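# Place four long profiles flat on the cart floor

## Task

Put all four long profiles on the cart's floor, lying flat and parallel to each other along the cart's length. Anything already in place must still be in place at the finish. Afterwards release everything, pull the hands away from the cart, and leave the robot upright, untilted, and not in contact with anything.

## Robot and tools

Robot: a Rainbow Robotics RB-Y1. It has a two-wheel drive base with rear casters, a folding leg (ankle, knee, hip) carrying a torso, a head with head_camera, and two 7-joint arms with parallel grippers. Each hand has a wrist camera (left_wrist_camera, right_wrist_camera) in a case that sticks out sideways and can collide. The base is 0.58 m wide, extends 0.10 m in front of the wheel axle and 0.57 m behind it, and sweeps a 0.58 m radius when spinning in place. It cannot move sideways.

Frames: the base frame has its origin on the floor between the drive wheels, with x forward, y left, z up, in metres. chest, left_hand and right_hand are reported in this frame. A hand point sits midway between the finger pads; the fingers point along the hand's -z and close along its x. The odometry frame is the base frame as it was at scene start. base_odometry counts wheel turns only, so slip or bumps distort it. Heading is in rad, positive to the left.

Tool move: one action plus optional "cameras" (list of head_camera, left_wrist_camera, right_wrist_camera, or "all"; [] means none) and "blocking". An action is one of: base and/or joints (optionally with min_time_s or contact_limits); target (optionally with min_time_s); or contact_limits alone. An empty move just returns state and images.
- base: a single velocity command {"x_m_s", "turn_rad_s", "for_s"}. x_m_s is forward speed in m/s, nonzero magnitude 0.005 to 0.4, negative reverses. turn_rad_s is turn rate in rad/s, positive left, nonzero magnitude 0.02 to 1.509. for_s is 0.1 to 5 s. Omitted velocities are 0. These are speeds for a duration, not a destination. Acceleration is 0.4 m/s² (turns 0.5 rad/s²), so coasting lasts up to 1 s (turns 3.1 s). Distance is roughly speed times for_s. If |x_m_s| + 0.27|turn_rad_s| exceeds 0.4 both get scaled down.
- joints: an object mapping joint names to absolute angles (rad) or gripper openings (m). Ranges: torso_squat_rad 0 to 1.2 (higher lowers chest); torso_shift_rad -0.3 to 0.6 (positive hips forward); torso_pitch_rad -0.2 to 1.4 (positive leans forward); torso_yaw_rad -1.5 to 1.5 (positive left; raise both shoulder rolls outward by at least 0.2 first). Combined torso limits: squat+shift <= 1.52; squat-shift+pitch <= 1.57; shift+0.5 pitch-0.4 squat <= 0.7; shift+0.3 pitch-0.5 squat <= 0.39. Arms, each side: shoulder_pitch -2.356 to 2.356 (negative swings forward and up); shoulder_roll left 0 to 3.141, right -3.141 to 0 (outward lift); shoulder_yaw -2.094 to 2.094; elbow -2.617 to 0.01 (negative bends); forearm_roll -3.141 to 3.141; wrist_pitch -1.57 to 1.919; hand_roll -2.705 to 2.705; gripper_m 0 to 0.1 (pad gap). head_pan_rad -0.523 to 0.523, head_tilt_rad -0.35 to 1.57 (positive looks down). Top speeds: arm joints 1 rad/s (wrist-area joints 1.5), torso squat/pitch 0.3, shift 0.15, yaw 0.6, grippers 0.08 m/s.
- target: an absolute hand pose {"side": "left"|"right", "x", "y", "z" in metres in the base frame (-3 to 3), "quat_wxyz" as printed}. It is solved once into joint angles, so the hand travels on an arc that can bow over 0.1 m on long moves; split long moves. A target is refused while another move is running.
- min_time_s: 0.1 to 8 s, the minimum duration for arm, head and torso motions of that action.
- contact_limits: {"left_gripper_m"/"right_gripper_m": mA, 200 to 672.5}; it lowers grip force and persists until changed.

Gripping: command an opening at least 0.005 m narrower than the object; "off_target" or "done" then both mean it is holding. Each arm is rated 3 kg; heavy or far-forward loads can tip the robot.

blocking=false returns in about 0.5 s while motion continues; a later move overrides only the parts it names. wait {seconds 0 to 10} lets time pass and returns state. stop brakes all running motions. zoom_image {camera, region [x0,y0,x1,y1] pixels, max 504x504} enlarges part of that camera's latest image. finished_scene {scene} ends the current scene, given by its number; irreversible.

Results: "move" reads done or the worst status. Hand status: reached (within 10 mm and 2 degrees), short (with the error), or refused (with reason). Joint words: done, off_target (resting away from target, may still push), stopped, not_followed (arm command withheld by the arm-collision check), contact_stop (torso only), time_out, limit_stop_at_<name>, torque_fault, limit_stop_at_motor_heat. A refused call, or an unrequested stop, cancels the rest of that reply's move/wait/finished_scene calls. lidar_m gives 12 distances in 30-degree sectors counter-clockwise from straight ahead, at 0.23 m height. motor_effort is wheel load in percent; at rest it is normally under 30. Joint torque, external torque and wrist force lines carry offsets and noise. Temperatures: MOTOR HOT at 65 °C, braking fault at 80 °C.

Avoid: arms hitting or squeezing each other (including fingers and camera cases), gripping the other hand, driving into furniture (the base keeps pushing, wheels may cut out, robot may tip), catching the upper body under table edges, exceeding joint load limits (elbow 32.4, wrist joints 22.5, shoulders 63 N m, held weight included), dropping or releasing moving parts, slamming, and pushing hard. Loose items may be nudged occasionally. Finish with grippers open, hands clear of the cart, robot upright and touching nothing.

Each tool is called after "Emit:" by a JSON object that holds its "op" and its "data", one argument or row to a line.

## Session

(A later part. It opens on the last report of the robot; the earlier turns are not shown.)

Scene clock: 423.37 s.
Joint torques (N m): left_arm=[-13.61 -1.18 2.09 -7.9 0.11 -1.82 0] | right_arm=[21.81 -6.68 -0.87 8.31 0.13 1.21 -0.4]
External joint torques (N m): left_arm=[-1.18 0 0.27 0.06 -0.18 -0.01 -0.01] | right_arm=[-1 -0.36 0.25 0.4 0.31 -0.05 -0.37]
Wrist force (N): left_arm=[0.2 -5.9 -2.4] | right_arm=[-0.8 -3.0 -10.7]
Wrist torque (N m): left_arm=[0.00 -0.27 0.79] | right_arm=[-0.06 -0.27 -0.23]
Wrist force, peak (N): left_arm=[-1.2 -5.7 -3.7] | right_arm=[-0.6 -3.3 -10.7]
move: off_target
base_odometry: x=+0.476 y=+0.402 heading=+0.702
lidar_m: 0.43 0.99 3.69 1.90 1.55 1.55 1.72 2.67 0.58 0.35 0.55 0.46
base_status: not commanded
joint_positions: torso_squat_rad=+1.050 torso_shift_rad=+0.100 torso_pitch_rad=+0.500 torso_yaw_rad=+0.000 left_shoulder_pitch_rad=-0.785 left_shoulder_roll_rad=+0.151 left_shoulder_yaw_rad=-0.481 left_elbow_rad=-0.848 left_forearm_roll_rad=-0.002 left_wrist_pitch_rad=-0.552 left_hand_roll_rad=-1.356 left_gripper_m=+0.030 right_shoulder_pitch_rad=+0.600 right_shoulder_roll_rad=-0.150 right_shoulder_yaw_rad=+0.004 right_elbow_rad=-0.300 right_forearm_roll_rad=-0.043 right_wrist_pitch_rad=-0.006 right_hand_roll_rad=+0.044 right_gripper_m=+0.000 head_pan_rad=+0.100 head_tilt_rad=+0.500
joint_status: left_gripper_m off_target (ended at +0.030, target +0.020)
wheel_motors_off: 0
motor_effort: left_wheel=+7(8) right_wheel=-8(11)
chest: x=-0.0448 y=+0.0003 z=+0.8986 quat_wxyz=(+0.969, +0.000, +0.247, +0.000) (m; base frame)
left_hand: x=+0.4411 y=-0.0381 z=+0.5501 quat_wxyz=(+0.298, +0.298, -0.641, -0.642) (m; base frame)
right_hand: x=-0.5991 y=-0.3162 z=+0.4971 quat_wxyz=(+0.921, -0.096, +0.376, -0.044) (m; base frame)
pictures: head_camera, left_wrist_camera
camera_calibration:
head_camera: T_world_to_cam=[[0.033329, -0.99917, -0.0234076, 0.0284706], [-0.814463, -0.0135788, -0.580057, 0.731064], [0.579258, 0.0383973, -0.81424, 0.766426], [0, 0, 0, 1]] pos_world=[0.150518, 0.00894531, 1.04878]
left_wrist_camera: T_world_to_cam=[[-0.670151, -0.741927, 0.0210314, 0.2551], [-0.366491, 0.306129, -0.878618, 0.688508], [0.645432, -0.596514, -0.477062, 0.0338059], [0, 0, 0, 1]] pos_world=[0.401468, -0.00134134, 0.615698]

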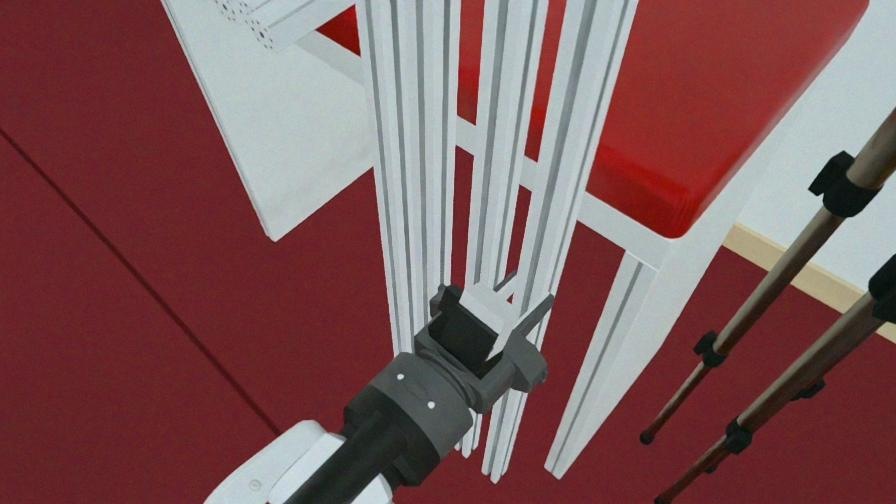

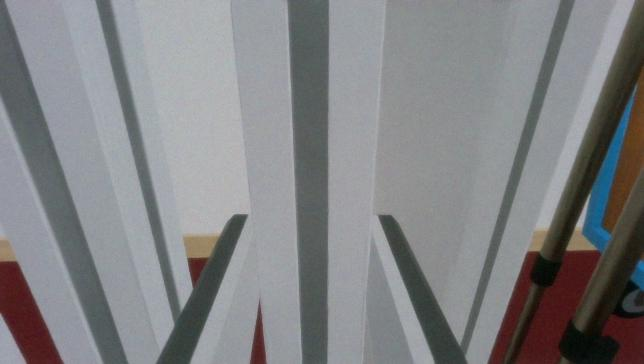

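Emit:
{"op": "move", "data": {
  "target": {"side": "left", "x": 0.436, "y": -0.034, "z": 0.60, "quat_wxyz": [0.298, 0.298, -0.641, -0.641]},
  "min_time_s": 2.5,
  "cameras": ["left_wrist_camera", "head_camera"]
}}

Emit:
{"op": "move", "data": {
  "target": {"side": "left", "x": 0.36, "y": 0.03, "z": 0.63, "quat_wxyz": [0.298, 0.298, -0.641, -0.641]},
  "min_time_s": 3,
  "cameras": ["left_wrist_camera", "head_camera"]
}}

Scene clock: 432.73 s.
Joint torques (N m): left_arm=[-15.22 -1.35 2.17 -13.51 -0.05 -4.19 0.52] | right_arm=[21.83 -6.55 -0.9 8.19 -0.15 1.29 -0.35]
External joint torques (N m): left_arm=[-3.82 -0.51 -0.36 -4.48 -0.28 -2.39 0.5] | right_arm=[-0.99 -0.24 0.22 0.27 0.04 0.03 -0.31]
Wrist force (N): left_arm=[-0.8 -15.3 -3.3] | right_arm=[-0.7 -3.3 -10.4]
Wrist torque (N m): left_arm=[-0.21 -0.24 0.22] | right_arm=[-0.02 -0.26 -0.23]
Wrist force, peak (N): left_arm=[0.6 24.7 -3.7] | right_arm=[-1.0 -3.3 -10.7]
move: done
base_odometry: x=+0.476 y=+0.402 heading=+0.702
lidar_m: 0.42 0.99 3.70 1.90 1.55 1.54 1.71 2.67 0.57 0.36 0.56 0.46
base_status: not commanded
joint_positions: torso_squat_rad=+1.050 torso_shift_rad=+0.100 torso_pitch_rad=+0.500 torso_yaw_rad=+0.000 left_shoulder_pitch_rad=-0.661 left_shoulder_roll_rad=+0.245 left_shoulder_yaw_rad=-0.500 left_elbow_rad=-1.255 left_forearm_roll_rad=-0.009 left_wrist_pitch_rad=-0.298 left_hand_roll_rad=-1.323 left_gripper_m=+0.030 right_shoulder_pitch_rad=+0.600 right_shoulder_roll_rad=-0.150 right_shoulder_yaw_rad=+0.004 right_elbow_rad=-0.300 right_forearm_roll_rad=-0.043 right_wrist_pitch_rad=-0.006 right_hand_roll_rad=+0.044 right_gripper_m=+0.000 head_pan_rad=+0.100 head_tilt_rad=+0.500
joint_status: all done
wheel_motors_off: 0
motor_effort: left_wheel=+6(8) right_wheel=-10(13)
chest: x=-0.0449 y=+0.0003 z=+0.8986 quat_wxyz=(+0.969, +0.000, +0.247, +0.000) (m; base frame)
left_hand: x=+0.4356 y=-0.0335 z=+0.5988 quat_wxyz=(+0.299, +0.298, -0.641, -0.642) (m; base frame)
left_hand_status: reached (checked arc, planned for 2.5 s): 1 mm and 0.1 deg off.
right_hand: x=-0.5991 y=-0.3162 z=+0.4970 quat_wxyz=(+0.921, -0.096, +0.376, -0.044) (m; base frame)
pictures: head_camera, left_wrist_camera
camera_calibration:
head_camera: T_world_to_cam=[[0.033329, -0.99917, -0.0234076, 0.0284706], [-0.814463, -0.0135788, -0.580057, 0.731064], [0.579258, 0.0383973, -0.81424, 0.766426], [0, 0, 0, 1]] pos_world=[0.150518, 0.00894531, 1.04878]
left_wrist_camera: T_world_to_cam=[[-0.669847, -0.742196, 0.0212248, 0.25362], [-0.366568, 0.305705, -0.878733, 0.728105], [0.645704, -0.596397, -0.476841, 0.0630614], [0, 0, 0, 1]] pos_world=[0.396067, 0.00325978, 0.664497]

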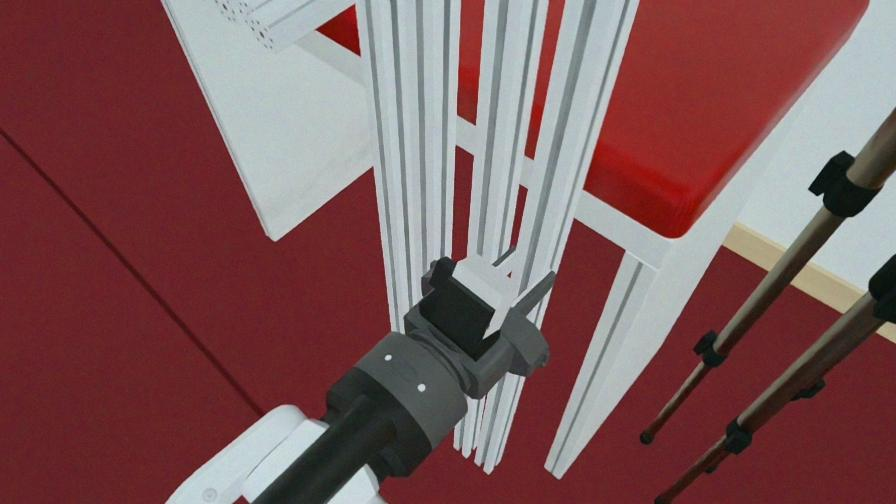

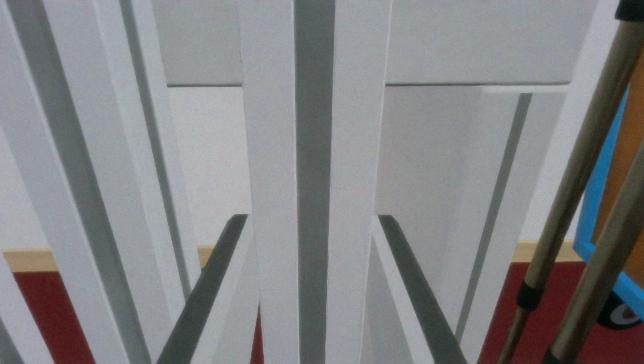

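Scene clock: 436.07 s.
Joint torques (N m): left_arm=[-9.14 1.41 5 -14.09 0.6 -4.36 0.45] | right_arm=[21.43 -6.65 -0.59 7.91 -0.11 1.5 -0.17]
External joint torques (N m): left_arm=[-2.88 -0.05 2.05 -4.84 0.4 -2.57 0.44] | right_arm=[-1.38 -0.34 0.53 0 0.07 0.24 -0.13]
Wrist force (N): left_arm=[-0.6 -14.7 -3.2] | right_arm=[-0.7 -3.4 -10.4]
Wrist torque (N m): left_arm=[-0.36 -0.23 0.24] | right_arm=[0.01 -0.26 -0.23]
Wrist force, peak (N): left_arm=[-0.6 -15.8 -4.0] | right_arm=[-0.6 -3.4 -10.6]
move: done
base_odometry: x=+0.476 y=+0.402 heading=+0.702
lidar_m: 0.36 0.99 3.69 1.91 1.55 1.54 1.71 2.67 0.57 0.36 0.56 0.45
base_status: not commanded
joint_positions: torso_squat_rad=+1.050 torso_shift_rad=+0.100 torso_pitch_rad=+0.500 torso_yaw_rad=+0.000 left_shoulder_pitch_rad=-0.330 left_shoulder_roll_rad=+0.453 left_shoulder_yaw_rad=-0.498 left_elbow_rad=-1.736 left_forearm_roll_rad=-0.008 left_wrist_pitch_rad=-0.208 left_hand_roll_rad=-1.303 left_gripper_m=+0.030 right_shoulder_pitch_rad=+0.600 right_shoulder_roll_rad=-0.150 right_shoulder_yaw_rad=+0.004 right_elbow_rad=-0.300 right_forearm_roll_rad=-0.043 right_wrist_pitch_rad=-0.006 right_hand_roll_rad=+0.044 right_gripper_m=+0.000 head_pan_rad=+0.100 head_tilt_rad=+0.500
joint_status: all done
wheel_motors_off: 0
motor_effort: left_wheel=+7(8) right_wheel=-10(13)
chest: x=-0.0449 y=+0.0003 z=+0.8986 quat_wxyz=(+0.969, +0.000, +0.247, +0.000) (m; base frame)
left_hand: x=+0.3597 y=+0.0299 z=+0.6289 quat_wxyz=(+0.298, +0.298, -0.641, -0.641) (m; base frame)
left_hand_status: reached (checked arc, planned for 3.0 s): 1 mm and 0.1 deg off.
right_hand: x=-0.5991 y=-0.3162 z=+0.4970 quat_wxyz=(+0.921, -0.096, +0.376, -0.044) (m; base frame)
pictures: head_camera, left_wrist_camera
camera_calibration:
head_camera: T_world_to_cam=[[0.033329, -0.99917, -0.0234076, 0.0284706], [-0.814463, -0.0135788, -0.580057, 0.731064], [0.579258, 0.0383973, -0.81424, 0.766426], [0, 0, 0, 1]] pos_world=[0.150518, 0.00894531, 1.04878]
left_wrist_camera: T_world_to_cam=[[-0.670827, -0.741314, 0.0210802, 0.24956], [-0.365433, 0.305685, -0.879213, 0.707166], [0.645329, -0.597503, -0.475963, 0.163895], [0, 0, 0, 1]] pos_world=[0.320067, 0.0667603, 0.694497]

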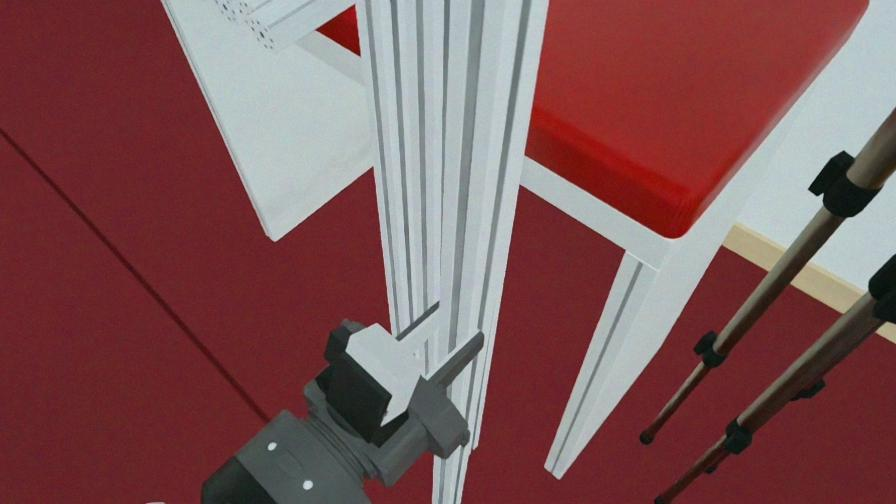

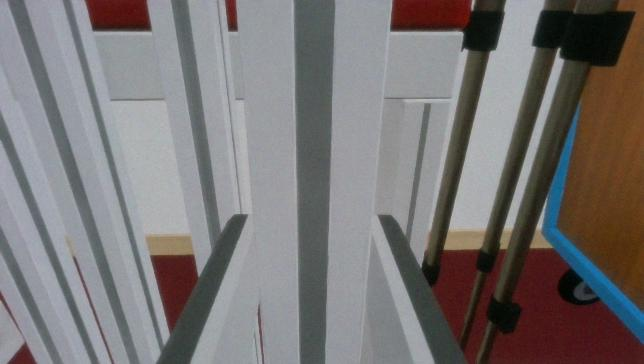

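Emit:
{"op": "move", "data": {
  "base": {"x_m_s": -0.2, "for_s": 2.3},
  "cameras": ["left_wrist_camera"]
}}

Emit:
{"op": "move", "data": {
  "base": {"turn_rad_s": -0.6, "for_s": 3.78},
  "joints": {"head_pan_rad": 0.4, "head_tilt_rad": 0.3},
  "cameras": ["left_wrist_camera", "head_camera"]
}}

Scene clock: 454.70 s.
Joint torques (N m): left_arm=[-9.5 1.4 4.02 -13.85 0.29 -4.37 0.64] | right_arm=[21.32 -5.73 -0.23 8.06 0.04 1.21 -0.47]
External joint torques (N m): left_arm=[-3.25 -0.07 1.07 -4.6 0.09 -2.58 0.63] | right_arm=[-1.5 0.58 0.9 0.14 0.22 -0.05 -0.44]
Wrist force (N): left_arm=[-0.4 -14.6 -3.0] | right_arm=[-0.9 -3.3 -10.5]
Wrist torque (N m): left_arm=[-0.27 -0.19 0.27] | right_arm=[-0.02 -0.28 -0.22]
Wrist force, peak (N): left_arm=[-1.4 -15.7 -4.2] | right_arm=[-1.0 -3.4 -10.7]
move: done
base_odometry: x=+0.125 y=+0.105 heading=+0.703
lidar_m: 0.35 1.43 2.82 1.47 1.20 1.20 1.31 2.08 1.37 0.72 0.59 0.59
base_status: done (sent for 2.3 of 2.3 s)
joint_positions: torso_squat_rad=+1.050 torso_shift_rad=+0.100 torso_pitch_rad=+0.500 torso_yaw_rad=+0.000 left_shoulder_pitch_rad=-0.329 left_shoulder_roll_rad=+0.453 left_shoulder_yaw_rad=-0.498 left_elbow_rad=-1.736 left_forearm_roll_rad=-0.008 left_wrist_pitch_rad=-0.208 left_hand_roll_rad=-1.302 left_gripper_m=+0.030 right_shoulder_pitch_rad=+0.600 right_shoulder_roll_rad=-0.150 right_shoulder_yaw_rad=+0.004 right_elbow_rad=-0.300 right_forearm_roll_rad=-0.043 right_wrist_pitch_rad=-0.006 right_hand_roll_rad=+0.044 right_gripper_m=+0.000 head_pan_rad=+0.100 head_tilt_rad=+0.500
joint_status: not commanded
wheel_motors_off: 0
motor_effort: left_wheel=+13(40) right_wheel=-12(32)
chest: x=-0.0448 y=+0.0003 z=+0.8986 quat_wxyz=(+0.969, +0.000, +0.248, +0.000) (m; base frame)
left_hand: x=+0.3597 y=+0.0299 z=+0.6288 quat_wxyz=(+0.298, +0.298, -0.641, -0.641) (m; base frame)
right_hand: x=-0.5992 y=-0.3161 z=+0.4972 quat_wxyz=(+0.921, -0.096, +0.376, -0.044) (m; base frame)
pictures: left_wrist_camera
camera_calibration:
left_wrist_camera: T_world_to_cam=[[-0.670724, -0.741401, 0.0213137, 0.249373], [-0.365769, 0.305628, -0.879093, 0.707106], [0.645246, -0.597425, -0.476173, 0.164014], [0, 0, 0, 1]] pos_world=[0.320068, 0.0667604, 0.694396]

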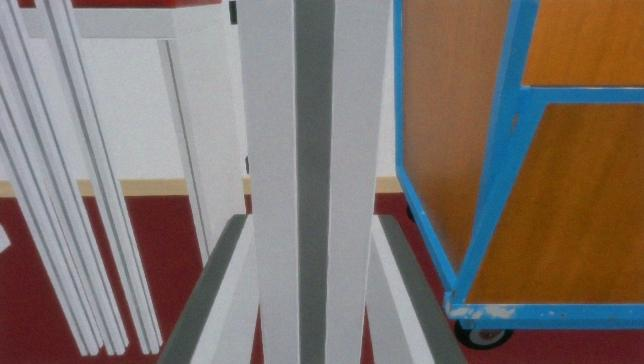

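Scene clock: 460.03 s.
Joint torques (N m): left_arm=[-10.83 0.45 4.39 -13.45 0.37 -4.28 0.56] | right_arm=[20.74 -6.72 -1.16 8.08 -0.03 1.36 -0.4]
External joint torques (N m): left_arm=[-4.58 -1.01 1.43 -4.2 0.17 -2.49 0.55] | right_arm=[-2.08 -0.4 -0.04 0.17 0.15 0.1 -0.37]
Motor temperatures (°C): left_arm=[36 33 34 41 43 40 44] | right_arm=[41 40 33 41 41 40 37]
Wrist force (N): left_arm=[-0.2 -15.0 -3.3] | right_arm=[-0.7 -3.1 -10.3]
Wrist torque (N m): left_arm=[-0.25 -0.20 0.26] | right_arm=[-0.04 -0.25 -0.23]
Wrist force, peak (N): left_arm=[-0.4 -15.2 -3.8] | right_arm=[-0.8 -3.4 -10.7]
move: done
base_odometry: x=+0.125 y=+0.105 heading=-1.556
lidar_m: 0.35 0.83 0.62 0.61 0.92 1.05 4.58 1.66 1.23 1.17 1.22 1.68
base_status: done (sent for 3.77 of 3.77 s)
joint_positions: torso_squat_rad=+1.050 torso_shift_rad=+0.100 torso_pitch_rad=+0.500 torso_yaw_rad=+0.000 left_shoulder_pitch_rad=-0.329 left_shoulder_roll_rad=+0.453 left_shoulder_yaw_rad=-0.498 left_elbow_rad=-1.736 left_forearm_roll_rad=-0.008 left_wrist_pitch_rad=-0.208 left_hand_roll_rad=-1.302 left_gripper_m=+0.030 right_shoulder_pitch_rad=+0.600 right_shoulder_roll_rad=-0.150 right_shoulder_yaw_rad=+0.004 right_elbow_rad=-0.300 right_forearm_roll_rad=-0.043 right_wrist_pitch_rad=-0.006 right_hand_roll_rad=+0.044 right_gripper_m=+0.000 head_pan_rad=+0.400 head_tilt_rad=+0.300
joint_status: all done
wheel_motors_off: 0
motor_effort: left_wheel=+16(43) right_wheel=+3(39)
chest: x=-0.0448 y=+0.0003 z=+0.8986 quat_wxyz=(+0.969, +0.000, +0.248, +0.000) (m; base frame)
left_hand: x=+0.3597 y=+0.0299 z=+0.6288 quat_wxyz=(+0.298, +0.298, -0.641, -0.641) (m; base frame)
right_hand: x=-0.5992 y=-0.3162 z=+0.4972 quat_wxyz=(+0.921, -0.096, +0.376, -0.044) (m; base frame)
pictures: head_camera, left_wrist_camera
camera_calibration:
head_camera: T_world_to_cam=[[0.286996, -0.941723, -0.175474, 0.17235], [-0.675497, -0.0690713, -0.73412, 0.885167], [0.679218, 0.329221, -0.655955, 0.590796], [0, 0, 0, 1]] pos_world=[0.147186, 0.0289425, 1.0676]
left_wrist_camera: T_world_to_cam=[[-0.670724, -0.741401, 0.0213137, 0.249373], [-0.365769, 0.305628, -0.879093, 0.707106], [0.645246, -0.597425, -0.476173, 0.164014], [0, 0, 0, 1]] pos_world=[0.320068, 0.0667604, 0.694396]

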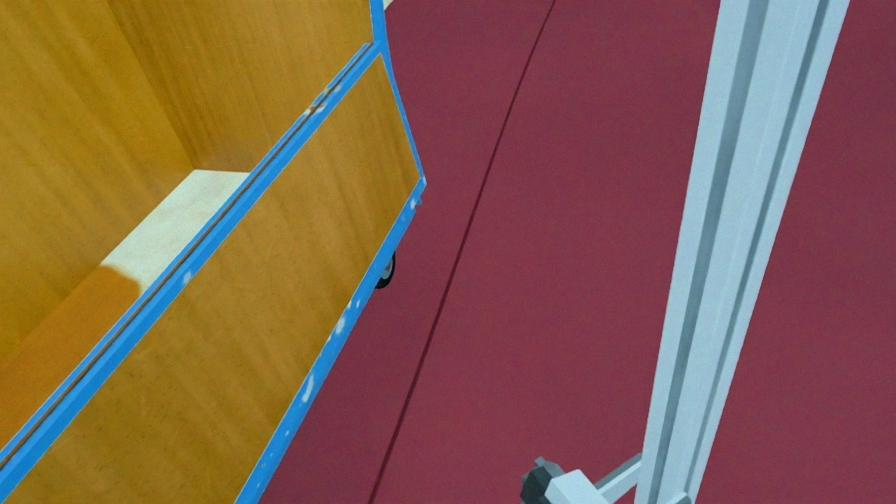

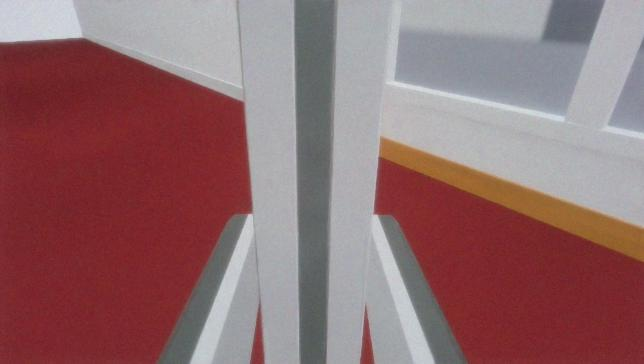

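Emit:
{"op": "move", "data": {
  "base": {"x_m_s": 0.25, "for_s": 3.2},
  "cameras": []
}}

Emit:
{"op": "move", "data": {
  "base": {"turn_rad_s": 0.6, "for_s": 2.6},
  "joints": {"head_pan_rad": 0.0, "head_tilt_rad": 0.2},
  "cameras": ["left_wrist_camera", "head_camera"]
}}

Scene clock: 470.70 s.
Joint torques (N m): left_arm=[-9.51 1.25 3.56 -13.38 0.44 -4.41 0.56] | right_arm=[21.27 -6.12 -1.1 8.34 -0.19 1.23 -0.19]
External joint torques (N m): left_arm=[-3.25 -0.21 0.6 -4.13 0.24 -2.62 0.54] | right_arm=[-1.55 0.2 0.03 0.43 0 -0.03 -0.15]
Wrist force (N): left_arm=[-0.6 -15.1 -3.6] | right_arm=[-0.6 -3.3 -10.4]
Wrist torque (N m): left_arm=[-0.25 -0.21 0.26] | right_arm=[-0.01 -0.26 -0.24]
Wrist force, peak (N): left_arm=[-1.4 -15.7 -3.8] | right_arm=[-1.1 -3.4 -10.8]
move: done
base_odometry: x=+0.136 y=-0.695 heading=-1.557
lidar_m: 0.34 1.97 0.61 0.59 0.62 0.85 4.61 1.68 1.22 1.17 1.23 1.68
base_status: done (sent for 3.2 of 3.2 s)
joint_positions: torso_squat_rad=+1.050 torso_shift_rad=+0.100 torso_pitch_rad=+0.500 torso_yaw_rad=+0.000 left_shoulder_pitch_rad=-0.329 left_shoulder_roll_rad=+0.453 left_shoulder_yaw_rad=-0.498 left_elbow_rad=-1.736 left_forearm_roll_rad=-0.008 left_wrist_pitch_rad=-0.208 left_hand_roll_rad=-1.302 left_gripper_m=+0.030 right_shoulder_pitch_rad=+0.600 right_shoulder_roll_rad=-0.150 right_shoulder_yaw_rad=+0.004 right_elbow_rad=-0.300 right_forearm_roll_rad=-0.043 right_wrist_pitch_rad=-0.006 right_hand_roll_rad=+0.044 right_gripper_m=+0.000 head_pan_rad=+0.400 head_tilt_rad=+0.300
joint_status: not commanded
wheel_motors_off: 0
motor_effort: left_wheel=-10(49) right_wheel=+7(42)
chest: x=-0.0447 y=+0.0003 z=+0.8986 quat_wxyz=(+0.969, +0.000, +0.248, +0.000) (m; base frame)
left_hand: x=+0.3597 y=+0.0299 z=+0.6288 quat_wxyz=(+0.298, +0.298, -0.641, -0.641) (m; base frame)
right_hand: x=-0.5991 y=-0.3162 z=+0.4972 quat_wxyz=(+0.921, -0.096, +0.376, -0.044) (m; base frame)
pictures: none
No camera images: "cameras" was empty.

Scene clock: 474.83 s.
Joint torques (N m): left_arm=[-9.78 1.12 4.15 -13.64 0.55 -4.13 0.71] | right_arm=[21.67 -6.51 -0.5 8.24 0 1.4 -0.18]
External joint torques (N m): left_arm=[-3.53 -0.34 1.19 -4.39 0.35 -2.34 0.7] | right_arm=[-1.15 -0.19 0.62 0.32 0.19 0.14 -0.15]
Wrist force (N): left_arm=[-0.5 -14.7 -3.4] | right_arm=[-0.8 -2.9 -10.3]
Wrist torque (N m): left_arm=[-0.30 -0.21 0.29] | right_arm=[-0.05 -0.27 -0.24]
Wrist force, peak (N): left_arm=[-0.2 -15.5 -3.1] | right_arm=[-0.6 -3.4 -10.8]
move: done
base_odometry: x=+0.136 y=-0.695 heading=+0.003
lidar_m: 0.36 0.61 0.85 4.70 1.70 1.25 1.16 1.22 1.67 4.49 1.97 0.60
base_status: done (sent for 2.6 of 2.6 s)
joint_positions: torso_squat_rad=+1.050 torso_shift_rad=+0.100 torso_pitch_rad=+0.500 torso_yaw_rad=+0.000 left_shoulder_pitch_rad=-0.329 left_shoulder_roll_rad=+0.453 left_shoulder_yaw_rad=-0.498 left_elbow_rad=-1.736 left_forearm_roll_rad=-0.008 left_wrist_pitch_rad=-0.208 left_hand_roll_rad=-1.302 left_gripper_m=+0.030 right_shoulder_pitch_rad=+0.600 right_shoulder_roll_rad=-0.150 right_shoulder_yaw_rad=+0.004 right_elbow_rad=-0.300 right_forearm_roll_rad=-0.043 right_wrist_pitch_rad=-0.006 right_hand_roll_rad=+0.044 right_gripper_m=+0.000 head_pan_rad=+0.000 head_tilt_rad=+0.200
joint_status: all done
wheel_motors_off: 0
motor_effort: left_wheel=+2(41) right_wheel=+16(38)
chest: x=-0.0447 y=+0.0003 z=+0.8986 quat_wxyz=(+0.969, +0.000, +0.248, +0.000) (m; base frame)
left_hand: x=+0.3597 y=+0.0299 z=+0.6288 quat_wxyz=(+0.298, +0.298, -0.641, -0.641) (m; base frame)
right_hand: x=-0.5991 y=-0.3162 z=+0.4972 quat_wxyz=(+0.921, -0.096, +0.376, -0.044) (m; base frame)
pictures: head_camera, left_wrist_camera
camera_calibration:
head_camera: T_world_to_cam=[[-0.0589088, -0.998237, 0.00724519, 0.00238716], [-0.606039, 0.0299949, -0.794869, 0.944961], [0.793251, -0.0512157, -0.606737, 0.530544], [0, 0, 0, 1]] pos_world=[0.151969, 0.00121109, 1.073]
left_wrist_camera: T_world_to_cam=[[-0.670773, -0.741356, 0.0213479, 0.249429], [-0.365748, 0.305612, -0.879107, 0.707147], [0.645207, -0.597489, -0.476146, 0.163948], [0, 0, 0, 1]] pos_world=[0.320168, 0.0667604, 0.694396]

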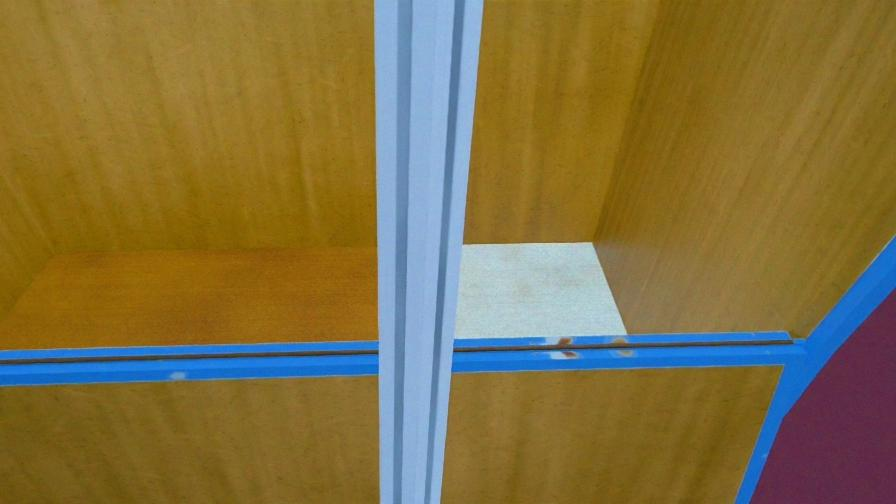

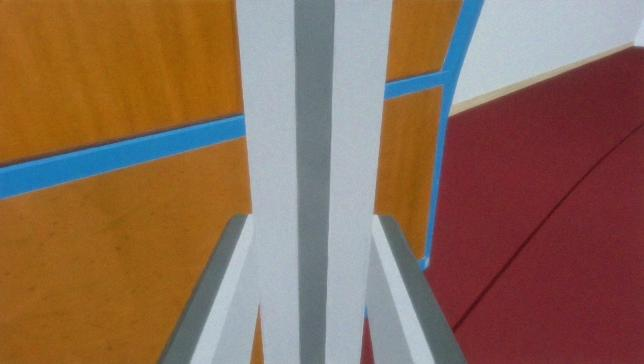

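Emit:
{"op": "move", "data": {
  "target": {"side": "left", "x": 0.38, "y": 0.18, "z": 0.9, "quat_wxyz": [0.924, 0, -0.383, 0]},
  "min_time_s": 4
}}

Scene clock: 506.13 s.
Joint torques (N m): left_arm=[-14.97 -0.73 -0.03 -5.49 -0.5 -4.26 0.38] | right_arm=[21.48 -6.62 -0.43 8.59 -0.13 1.24 -0.28]
External joint torques (N m): left_arm=[-3.72 -0.77 0.12 -2.24 -0.35 -2.51 0.43] | right_arm=[-1.34 -0.31 0.69 0.67 0.06 -0.03 -0.24]
Wrist force (N): left_arm=[-15.2 -1.7 -9.1] | right_arm=[-0.7 -3.1 -10.5]
Wrist torque (N m): left_arm=[-0.16 -0.32 0.38] | right_arm=[-0.04 -0.26 -0.24]
Wrist force, peak (N): left_arm=[-15.4 -1.8 -9.0] | right_arm=[-0.8 -3.3 -10.7]
move: short
base_odometry: x=+0.136 y=-0.695 heading=+0.003
lidar_m: 0.58 0.60 0.85 4.70 1.69 1.24 1.17 1.22 1.66 4.48 1.98 0.60
base_status: not commanded
joint_positions: torso_squat_rad=+1.050 torso_shift_rad=+0.100 torso_pitch_rad=+0.500 torso_yaw_rad=+0.000 left_shoulder_pitch_rad=-0.997 left_shoulder_roll_rad=+0.000 left_shoulder_yaw_rad=-0.132 left_elbow_rad=-2.616 left_forearm_roll_rad=-0.628 left_wrist_pitch_rad=+1.920 left_hand_roll_rad=-0.030 left_gripper_m=+0.030 right_shoulder_pitch_rad=+0.600 right_shoulder_roll_rad=-0.150 right_shoulder_yaw_rad=+0.004 right_elbow_rad=-0.300 right_forearm_roll_rad=-0.043 right_wrist_pitch_rad=-0.006 right_hand_roll_rad=+0.044 right_gripper_m=+0.000 head_pan_rad=+0.000 head_tilt_rad=+0.200
joint_status: all done
wheel_motors_off: 0
motor_effort: left_wheel=+2(3) right_wheel=+13(17)
chest: x=-0.0447 y=+0.0003 z=+0.8986 quat_wxyz=(+0.969, +0.000, +0.248, +0.000) (m; base frame)
left_hand: x=+0.3808 y=+0.1800 z=+0.8989 quat_wxyz=(+0.828, +0.094, -0.551, +0.039) (m; base frame)
left_hand_status: short (checked arc, as near as the solve gets, planned for 4.0 s): 1 mm and 25.1 deg off. The place is met; only the turn is off.
right_hand: x=-0.5991 y=-0.3162 z=+0.4972 quat_wxyz=(+0.921, -0.096, +0.376, -0.044) (m; base frame)
pictures: head_camera, left_wrist_camera, right_wrist_camera
camera_calibration:
head_camera: T_world_to_cam=[[-0.0589088, -0.998237, 0.00724519, 0.00238716], [-0.606039, 0.0299949, -0.794869, 0.944961], [0.793251, -0.0512157, -0.606737, 0.530544], [0, 0, 0, 1]] pos_world=[0.151969, 0.00121109, 1.073]
left_wrist_camera: T_world_to_cam=[[0.355321, -0.0259424, 0.934384, -0.971154], [-0.281789, -0.956084, 0.0806122, 0.238824], [0.891258, -0.291943, -0.347027, 0.103872], [0, 0, 0, 1]] pos_world=[0.319793, 0.233466, 0.924225]
right_wrist_camera: T_world_to_cam=[[-0.718332, 0.169509, 0.674733, -0.710556], [0.331559, 0.936048, 0.117826, 0.466154], [-0.61161, 0.308352, -0.728596, 0.16746], [0, 0, 0, 1]] pos_world=[-0.562553, -0.367533, 0.546522]

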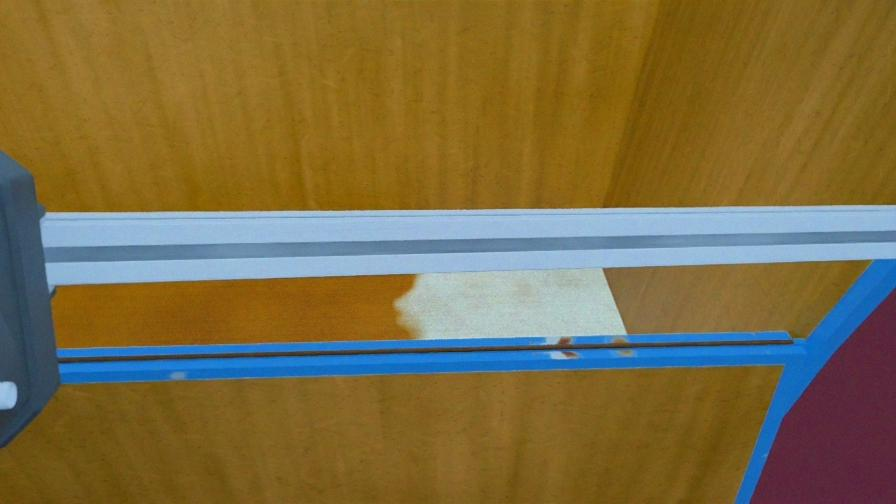

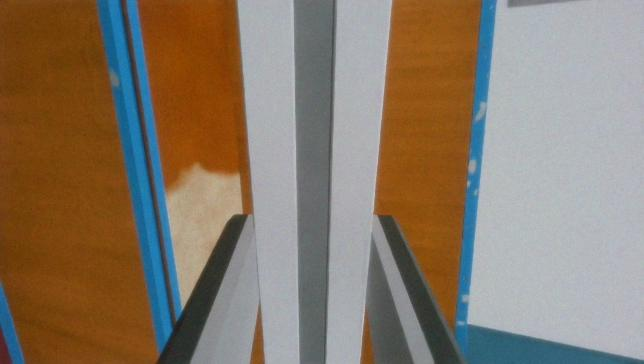

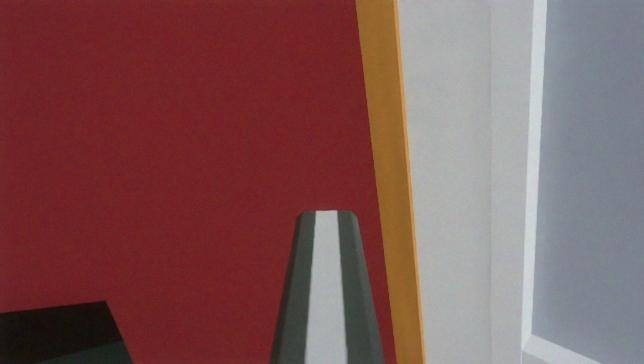

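Emit:
{"op": "move", "data": {
  "target": {"side": "left", "x": 0.55, "y": 0.18, "z": 0.85, "quat_wxyz": [0.924, 0, -0.383, 0]},
  "min_time_s": 3,
  "cameras": ["head_camera"]
}}

Scene clock: 530.37 s.
Joint torques (N m): left_arm=[-25.36 7.95 -1.26 -9.17 0.05 -3.43 -0.31] | right_arm=[21.74 -6.68 -0.82 8.27 0.03 1.55 -0.17]
External joint torques (N m): left_arm=[-5.7 2.46 0.32 -2.44 -0.02 -2.05 -0.27] | right_arm=[-1.08 -0.37 0.31 0.36 0.21 0.29 -0.14]
Wrist force (N): left_arm=[-11.7 0.0 -14.1] | right_arm=[-0.6 -3.3 -10.4]
Wrist torque (N m): left_arm=[-0.52 -0.26 0.34] | right_arm=[-0.02 -0.24 -0.25]
Wrist force, peak (N): left_arm=[-11.8 -0.3 -14.7] | right_arm=[-0.8 -3.5 -10.7]
move: done
base_odometry: x=+0.136 y=-0.695 heading=+0.003
lidar_m: 0.58 0.60 0.84 4.69 1.70 1.25 1.18 1.22 1.67 4.50 1.99 0.60
base_status: not commanded
joint_positions: torso_squat_rad=+1.050 torso_shift_rad=+0.100 torso_pitch_rad=+0.500 torso_yaw_rad=+0.000 left_shoulder_pitch_rad=-1.433 left_shoulder_roll_rad=+0.117 left_shoulder_yaw_rad=+0.372 left_elbow_rad=-1.704 left_forearm_roll_rad=-0.176 left_wrist_pitch_rad=+1.776 left_hand_roll_rad=-0.045 left_gripper_m=+0.030 right_shoulder_pitch_rad=+0.600 right_shoulder_roll_rad=-0.150 right_shoulder_yaw_rad=+0.004 right_elbow_rad=-0.300 right_forearm_roll_rad=-0.043 right_wrist_pitch_rad=-0.006 right_hand_roll_rad=+0.044 right_gripper_m=+0.000 head_pan_rad=+0.000 head_tilt_rad=+0.200
joint_status: all done
wheel_motors_off: 0
motor_effort: left_wheel=+2(3) right_wheel=+13(17)
chest: x=-0.0447 y=+0.0003 z=+0.8986 quat_wxyz=(+0.969, +0.000, +0.248, +0.000) (m; base frame)
left_hand: x=+0.5493 y=+0.1799 z=+0.8488 quat_wxyz=(+0.924, +0.000, -0.382, +0.000) (m; base frame)
left_hand_status: reached (checked arc, planned for 3.0 s): 1 mm and 0.1 deg off.
right_hand: x=-0.5991 y=-0.3162 z=+0.4972 quat_wxyz=(+0.921, -0.096, +0.376, -0.044) (m; base frame)
pictures: head_camera
camera_calibration:
head_camera: T_world_to_cam=[[-0.0589088, -0.998237, 0.00724519, 0.00238716], [-0.606039, 0.0299949, -0.794869, 0.944961], [0.793251, -0.0512157, -0.606737, 0.530544], [0, 0, 0, 1]] pos_world=[0.151969, 0.00121109, 1.073]

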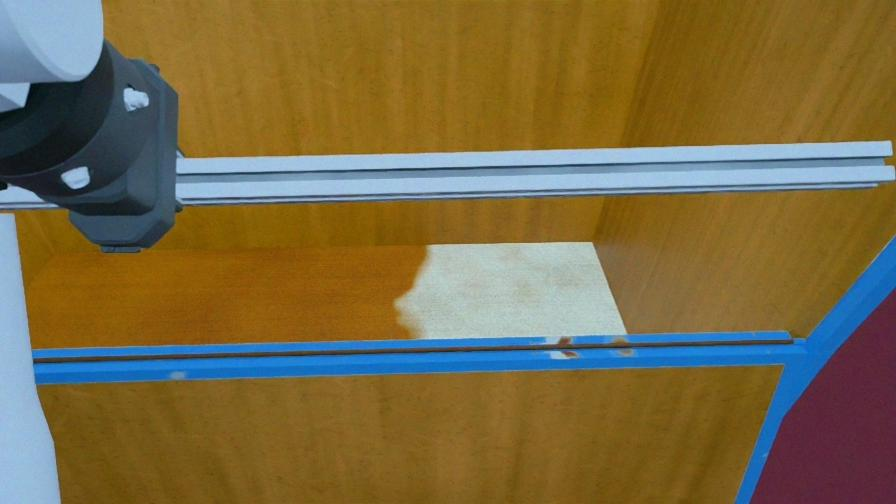

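Emit:
{"op": "move", "data": {
  "target": {"side": "left", "x": 0.53, "y": 0.18, "z": 0.95, "quat_wxyz": [0.866, 0, -0.5, 0]},
  "min_time_s": 2.5,
  "cameras": []
}}

Emit:
{"op": "move", "data": {
  "joints": {"torso_squat_rad": 0.95, "torso_shift_rad": 0.18, "torso_pitch_rad": 0.7, "head_tilt_rad": 0.2},
  "min_time_s": 2
}}

Scene clock: 541.50 s.
Joint torques (N m): left_arm=[-24.68 7.93 -3.13 -8.49 -0.19 -3.94 0.03] | right_arm=[21.36 -6.42 -0.88 8.12 0.08 1.36 -0.09]
External joint torques (N m): left_arm=[-6.15 2.76 -1.72 -3.48 -0.28 -2.29 0.08] | right_arm=[-1.46 -0.1 0.24 0.21 0.26 0.1 -0.06]
Wrist force (N): left_arm=[-14.2 -0.4 -11.1] | right_arm=[-0.6 -3.3 -10.5]
Wrist torque (N m): left_arm=[-0.18 -0.26 0.38] | right_arm=[0.00 -0.25 -0.23]
Wrist force, peak (N): left_arm=[-12.3 0.0 -14.5] | right_arm=[-0.7 -3.3 -10.7]
move: done
base_odometry: x=+0.136 y=-0.695 heading=+0.003
lidar_m: 0.57 0.61 0.85 4.70 1.69 1.24 1.18 1.23 1.66 4.48 1.97 0.60
base_status: not commanded
joint_positions: torso_squat_rad=+1.050 torso_shift_rad=+0.100 torso_pitch_rad=+0.500 torso_yaw_rad=+0.000 left_shoulder_pitch_rad=-1.490 left_shoulder_roll_rad=+0.126 left_shoulder_yaw_rad=+0.347 left_elbow_rad=-1.938 left_forearm_roll_rad=-0.187 left_wrist_pitch_rad=+1.806 left_hand_roll_rad=-0.061 left_gripper_m=+0.030 right_shoulder_pitch_rad=+0.600 right_shoulder_roll_rad=-0.150 right_shoulder_yaw_rad=+0.004 right_elbow_rad=-0.300 right_forearm_roll_rad=-0.043 right_wrist_pitch_rad=-0.006 right_hand_roll_rad=+0.044 right_gripper_m=+0.000 head_pan_rad=+0.000 head_tilt_rad=+0.200
joint_status: all done
wheel_motors_off: 0
motor_effort: left_wheel=+2(3) right_wheel=+14(17)
chest: x=-0.0447 y=+0.0003 z=+0.8986 quat_wxyz=(+0.969, +0.000, +0.248, +0.000) (m; base frame)
left_hand: x=+0.5300 y=+0.1800 z=+0.9487 quat_wxyz=(+0.867, +0.000, -0.499, +0.000) (m; base frame)
left_hand_status: reached (checked arc, planned for 2.5 s): 1 mm and 0.2 deg off.
right_hand: x=-0.5991 y=-0.3162 z=+0.4972 quat_wxyz=(+0.921, -0.096, +0.376, -0.044) (m; base frame)
pictures: none
No camera images: "cameras" was empty.

Scene clock: 543.80 s.
Joint torques (N m): left_arm=[-24.03 7.38 -4.15 -9.1 0.04 -3.64 -0.24] | right_arm=[23.95 -6.03 -0.59 9.32 -0.15 1.51 -0.25]
External joint torques (N m): left_arm=[-6.17 2.88 -2.53 -2.9 -0.05 -2.19 -0.2] | right_arm=[-1.62 0.14 0.56 0.28 0.06 -0.01 -0.21]
Wrist force (N): left_arm=[-11.9 -0.4 -13.0] | right_arm=[0.2 -3.2 -9.7]
Wrist torque (N m): left_arm=[-0.29 -0.22 0.35] | right_arm=[-0.02 -0.23 -0.24]
Wrist force, peak (N): left_arm=[-13.0 -0.5 -13.2] | right_arm=[-0.6 -3.2 -10.8]
move: done
base_odometry: x=+0.136 y=-0.695 heading=+0.003
lidar_m: 0.57 0.60 0.83 4.70 1.72 1.25 1.18 1.21 1.66 4.48 1.98 0.60
base_status: not commanded
joint_positions: torso_squat_rad=+0.950 torso_shift_rad=+0.180 torso_pitch_rad=+0.700 torso_yaw_rad=+0.000 left_shoulder_pitch_rad=-1.490 left_shoulder_roll_rad=+0.126 left_shoulder_yaw_rad=+0.347 left_elbow_rad=-1.938 left_forearm_roll_rad=-0.187 left_wrist_pitch_rad=+1.806 left_hand_roll_rad=-0.061 left_gripper_m=+0.030 right_shoulder_pitch_rad=+0.600 right_shoulder_roll_rad=-0.150 right_shoulder_yaw_rad=+0.004 right_elbow_rad=-0.300 right_forearm_roll_rad=-0.043 right_wrist_pitch_rad=-0.006 right_hand_roll_rad=+0.044 right_gripper_m=+0.000 head_pan_rad=+0.000 head_tilt_rad=+0.200
joint_status: all done
wheel_motors_off: 0
motor_effort: left_wheel=+2(3) right_wheel=+14(17)
chest: x=+0.0445 y=+0.0003 z=+0.9177 quat_wxyz=(+0.939, +0.000, +0.343, +0.000) (m; base frame)
left_hand: x=+0.6177 y=+0.1800 z=+0.8526 quat_wxyz=(+0.912, +0.000, -0.410, +0.000) (m; base frame)
right_hand: x=-0.5787 y=-0.3161 z=+0.6345 quat_wxyz=(+0.879, -0.100, +0.466, -0.034) (m; base frame)
pictures: head_camera, left_wrist_camera, right_wrist_camera
camera_calibration:
head_camera: T_world_to_cam=[[-0.0562956, -0.998237, 0.0188087, -0.00322902], [-0.751906, 0.0299947, -0.658587, 0.895561], [0.656862, -0.0512179, -0.752269, 0.611046], [0, 0, 0, 1]] pos_world=[0.271823, 0.00121109, 1.04954]
left_wrist_camera: T_world_to_cam=[[0.638151, 0.0212246, 0.769619, -1.05474], [-0.35431, -0.879384, 0.318038, 0.137917], [0.683541, -0.47564, -0.553659, 0.214295], [0, 0, 0, 1]] pos_world=[0.57547, 0.245596, 0.886533]
right_wrist_camera: T_world_to_cam=[[-0.569876, 0.169466, 0.804066, -0.784718], [0.348343, 0.936054, 0.0496011, 0.496242], [-0.744244, 0.308358, -0.592467, 0.116769], [0, 0, 0, 1]] pos_world=[-0.53315, -0.367533, 0.675533]

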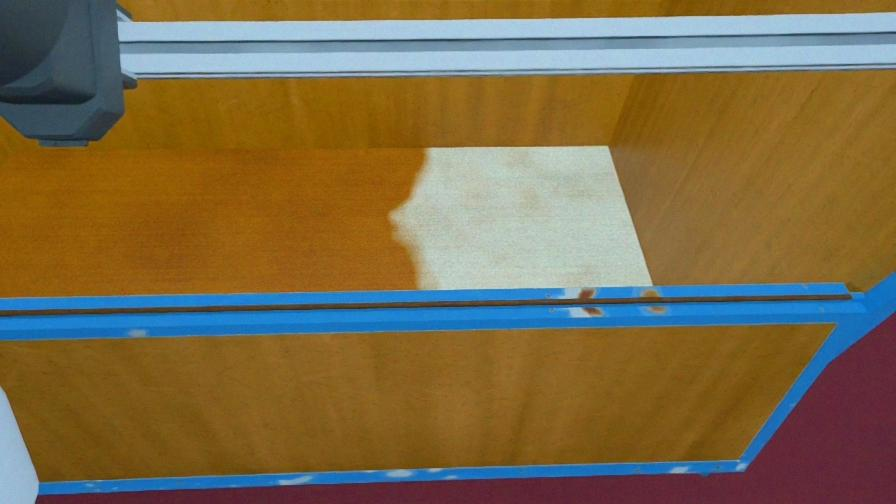

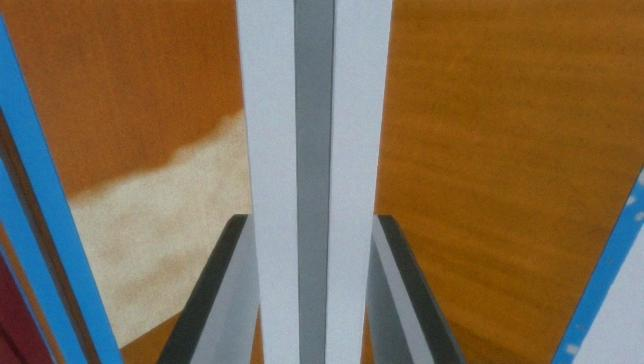

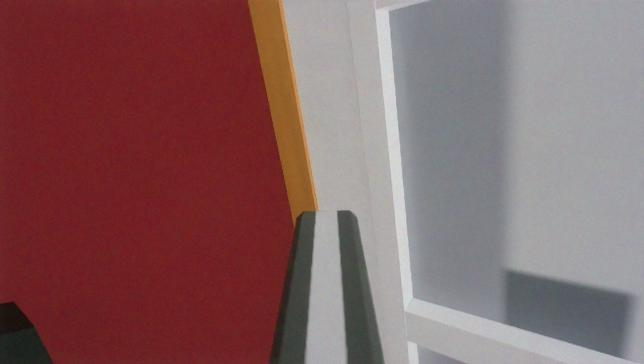

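Emit:
{"op": "move", "data": {
  "joints": {"torso_squat_rad": 0.9, "torso_shift_rad": 0.23, "torso_pitch_rad": 0.9, "head_tilt_rad": 0.2},
  "min_time_s": 2.5
}}

Scene clock: 551.93 s.
Joint torques (N m): left_arm=[-22.36 6.36 -3.92 -9.88 -0.16 -2.78 -0.29] | right_arm=[25.81 -5.95 -0.65 10.43 -0.14 1.76 -0.46]
External joint torques (N m): left_arm=[-5.87 2.72 -2.17 -2.73 -0.24 -1.59 -0.26] | right_arm=[-1.48 -0.18 0.48 0.64 0.1 0.05 -0.41]
Wrist force (N): left_arm=[-9.9 -0.2 -15.4] | right_arm=[0.9 -3.3 -8.5]
Wrist torque (N m): left_arm=[-0.28 -0.23 0.35] | right_arm=[0.00 -0.19 -0.24]
Wrist force, peak (N): left_arm=[-10.3 0.1 -15.7] | right_arm=[0.5 -3.1 -9.9]
move: done
base_odometry: x=+0.136 y=-0.695 heading=+0.002
lidar_m: 0.57 0.60 0.84 4.71 1.69 1.23 1.17 1.23 1.66 4.50 1.98 0.60
base_status: not commanded
joint_positions: torso_squat_rad=+0.900 torso_shift_rad=+0.230 torso_pitch_rad=+0.900 torso_yaw_rad=+0.000 left_shoulder_pitch_rad=-1.490 left_shoulder_roll_rad=+0.126 left_shoulder_yaw_rad=+0.347 left_elbow_rad=-1.938 left_forearm_roll_rad=-0.187 left_wrist_pitch_rad=+1.806 left_hand_roll_rad=-0.061 left_gripper_m=+0.030 right_shoulder_pitch_rad=+0.600 right_shoulder_roll_rad=-0.150 right_shoulder_yaw_rad=+0.004 right_elbow_rad=-0.300 right_forearm_roll_rad=-0.043 right_wrist_pitch_rad=-0.006 right_hand_roll_rad=+0.044 right_gripper_m=+0.000 head_pan_rad=+0.000 head_tilt_rad=+0.200
joint_status: all done
wheel_motors_off: 0
motor_effort: left_wheel=+1(3) right_wheel=+16(18)
chest: x=+0.1136 y=+0.0003 z=+0.8966 quat_wxyz=(+0.901, +0.000, +0.435, +0.000) (m; base frame)
left_hand: x=+0.6627 y=+0.1800 z=+0.7195 quat_wxyz=(+0.948, +0.000, -0.317, +0.000) (m; base frame)
right_hand: x=-0.5532 y=-0.3161 z=+0.7423 quat_wxyz=(+0.828, -0.103, +0.551, -0.024) (m; base frame)
pictures: head_camera, left_wrist_camera, right_wrist_camera
camera_calibration:
head_camera: T_world_to_cam=[[-0.0514629, -0.998237, 0.029574, -0.00913955], [-0.867309, 0.0299928, -0.496866, 0.801794], [0.495103, -0.0512199, -0.867323, 0.671274], [0, 0, 0, 1]] pos_world=[0.362583, 0.00121109, 0.980866]
left_wrist_camera: T_world_to_cam=[[0.777646, 0.0211638, 0.628347, -0.971828], [-0.284515, -0.87939, 0.381737, 0.104089], [0.560641, -0.475631, -0.677833, 0.280667], [0, 0, 0, 1]] pos_world=[0.627999, 0.245596, 0.761155]
right_wrist_camera: T_world_to_cam=[[-0.399599, 0.16958, 0.900868, -0.834411], [0.351323, 0.936033, -0.0203623, 0.535571], [-0.846695, 0.308359, -0.433615, 0.0250368], [0, 0, 0, 1]] pos_world=[-0.50039, -0.367533, 0.773456]

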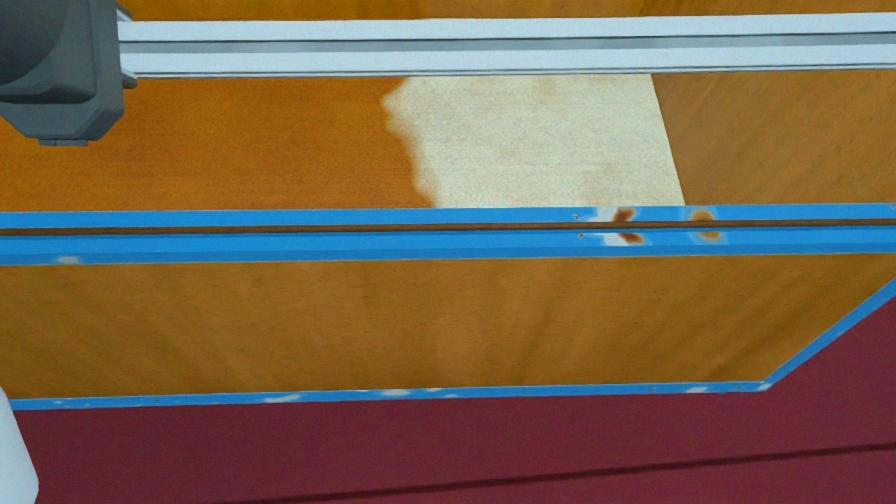

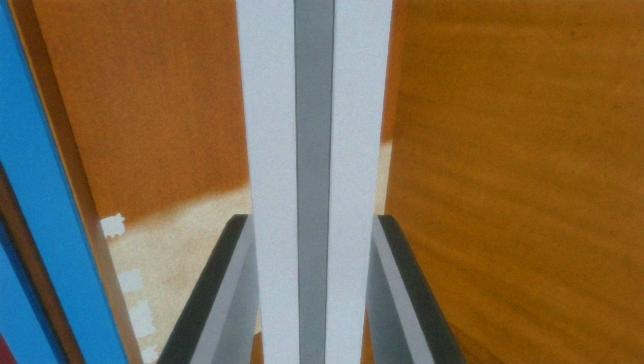

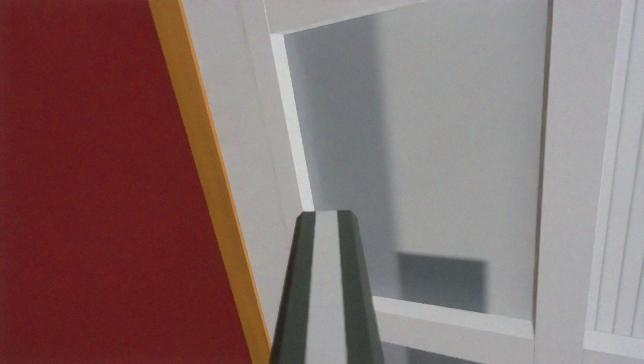

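Emit:
{"op": "move", "data": {
  "joints": {"left_shoulder_pitch_rad": -1.7},
  "min_time_s": 1.5,
  "cameras": []
}}

Emit:
{"op": "move", "data": {
  "base": {"x_m_s": 0.12, "for_s": 2.0}
}}

Scene clock: 564.27 s.
Joint torques (N m): left_arm=[-24.34 5.7 -3.78 -9.51 -0.3 -3.26 -0.23] | right_arm=[25.85 -5.28 -0.98 10.18 -0.15 1.74 -0.36]
External joint torques (N m): left_arm=[-6.2 2.05 -1.67 -3.38 -0.49 -1.82 -0.19] | right_arm=[-1.45 0.49 0.15 0.39 0.09 0.03 -0.32]
Wrist force (N): left_arm=[-11.9 0.6 -13.2] | right_arm=[1.0 -3.1 -8.9]
Wrist torque (N m): left_arm=[-0.32 -0.25 0.36] | right_arm=[-0.02 -0.16 -0.25]
Wrist force, peak (N): left_arm=[-10.3 -0.2 -15.5] | right_arm=[1.1 -3.2 -8.9]
move: done
base_odometry: x=+0.136 y=-0.695 heading=+0.002
lidar_m: 0.57 0.61 0.84 4.71 1.70 1.25 1.17 1.21 1.66 4.49 1.98 0.59
base_status: not commanded
joint_positions: torso_squat_rad=+0.900 torso_shift_rad=+0.230 torso_pitch_rad=+0.900 torso_yaw_rad=+0.000 left_shoulder_pitch_rad=-1.698 left_shoulder_roll_rad=+0.126 left_shoulder_yaw_rad=+0.347 left_elbow_rad=-1.938 left_forearm_roll_rad=-0.187 left_wrist_pitch_rad=+1.806 left_hand_roll_rad=-0.061 left_gripper_m=+0.030 right_shoulder_pitch_rad=+0.600 right_shoulder_roll_rad=-0.150 right_shoulder_yaw_rad=+0.004 right_elbow_rad=-0.300 right_forearm_roll_rad=-0.043 right_wrist_pitch_rad=-0.006 right_hand_roll_rad=+0.044 right_gripper_m=+0.000 head_pan_rad=+0.000 head_tilt_rad=+0.200
joint_status: all done
wheel_motors_off: 0
motor_effort: left_wheel=+2(2) right_wheel=+16(18)
chest: x=+0.1136 y=+0.0003 z=+0.8966 quat_wxyz=(+0.901, +0.000, +0.435, +0.000) (m; base frame)
left_hand: x=+0.6948 y=+0.1478 z=+0.8216 quat_wxyz=(+0.912, -0.034, -0.408, -0.012) (m; base frame)
right_hand: x=-0.5532 y=-0.3161 z=+0.7423 quat_wxyz=(+0.828, -0.103, +0.551, -0.024) (m; base frame)
pictures: none
No camera images: "cameras" was empty.

Scene clock: 567.07 s.
Joint torques (N m): left_arm=[-23.72 5.48 -3.75 -9.1 0.08 -3.31 -0.24] | right_arm=[26 -5.89 -0.15 10.37 -0.1 1.89 -0.25]
External joint torques (N m): left_arm=[-5.57 1.83 -1.64 -2.97 -0.11 -1.87 -0.2] | right_arm=[-1.29 -0.11 0.97 0.58 0.14 0.17 -0.2]
Wrist force (N): left_arm=[-12.0 0.7 -13.3] | right_arm=[1.2 -3.0 -8.6]
Wrist torque (N m): left_arm=[-0.29 -0.25 0.38] | right_arm=[-0.03 -0.14 -0.25]
Wrist force, peak (N): left_arm=[-12.5 0.6 -14.2] | right_arm=[1.2 -2.8 -9.3]
move: done
base_odometry: x=+0.376 y=-0.695 heading=+0.003
lidar_m: 0.33 0.35 0.50 2.10 2.03 1.49 1.41 1.47 2.00 4.61 0.48 0.35
base_status: done (sent for 2 of 2 s)
joint_positions: torso_squat_rad=+0.900 torso_shift_rad=+0.230 torso_pitch_rad=+0.900 torso_yaw_rad=+0.000 left_shoulder_pitch_rad=-1.699 left_shoulder_roll_rad=+0.126 left_shoulder_yaw_rad=+0.347 left_elbow_rad=-1.938 left_forearm_roll_rad=-0.187 left_wrist_pitch_rad=+1.806 left_hand_roll_rad=-0.061 left_gripper_m=+0.030 right_shoulder_pitch_rad=+0.600 right_shoulder_roll_rad=-0.150 right_shoulder_yaw_rad=+0.004 right_elbow_rad=-0.300 right_forearm_roll_rad=-0.043 right_wrist_pitch_rad=-0.006 right_hand_roll_rad=+0.044 right_gripper_m=+0.000 head_pan_rad=+0.000 head_tilt_rad=+0.200
joint_status: not commanded
wheel_motors_off: 0
motor_effort: left_wheel=+0(29) right_wheel=-4(47)
chest: x=+0.1136 y=+0.0003 z=+0.8966 quat_wxyz=(+0.901, +0.000, +0.435, +0.000) (m; base frame)
left_hand: x=+0.6948 y=+0.1478 z=+0.8217 quat_wxyz=(+0.912, -0.034, -0.408, -0.012) (m; base frame)
right_hand: x=-0.5532 y=-0.3161 z=+0.7423 quat_wxyz=(+0.828, -0.103, +0.551, -0.024) (m; base frame)
pictures: head_camera, left_wrist_camera, right_wrist_camera
camera_calibration:
head_camera: T_world_to_cam=[[-0.0514584, -0.998237, 0.0295726, -0.00913988], [-0.867334, 0.0299921, -0.496823, 0.801761], [0.49506, -0.0512151, -0.867348, 0.671314], [0, 0, 0, 1]] pos_world=[0.362583, 0.00121108, 0.980866]
left_wrist_camera: T_world_to_cam=[[0.641327, 0.0286775, 0.766732, -1.08049], [-0.396088, -0.843476, 0.362853, 0.13376], [0.657126, -0.5364, -0.529585, 0.136702], [0, 0, 0, 1]] pos_world=[0.656097, 0.217136, 0.852305]
right_wrist_camera: T_world_to_cam=[[-0.399523, 0.169552, 0.900907, -0.834504], [0.351321, 0.936033, -0.0203627, 0.535573], [-0.846732, 0.308373, -0.433534, 0.0250042], [0, 0, 0, 1]] pos_world=[-0.50039, -0.367533, 0.773557]

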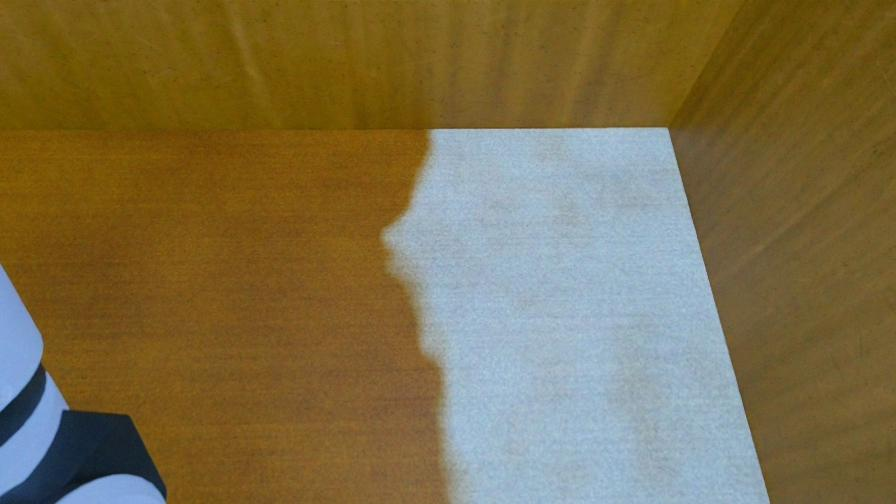

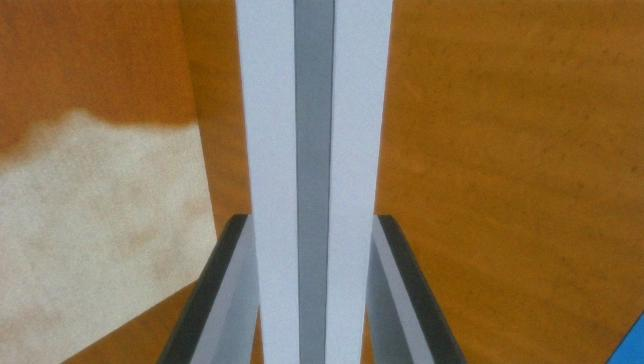

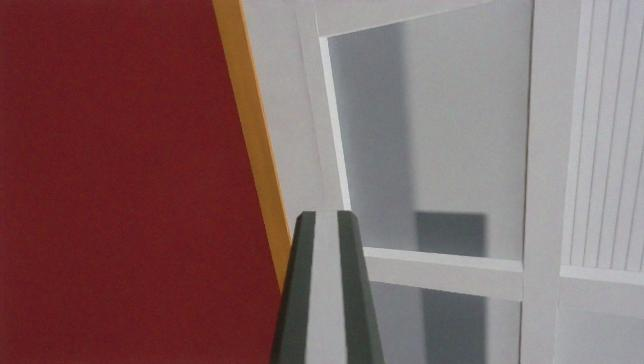

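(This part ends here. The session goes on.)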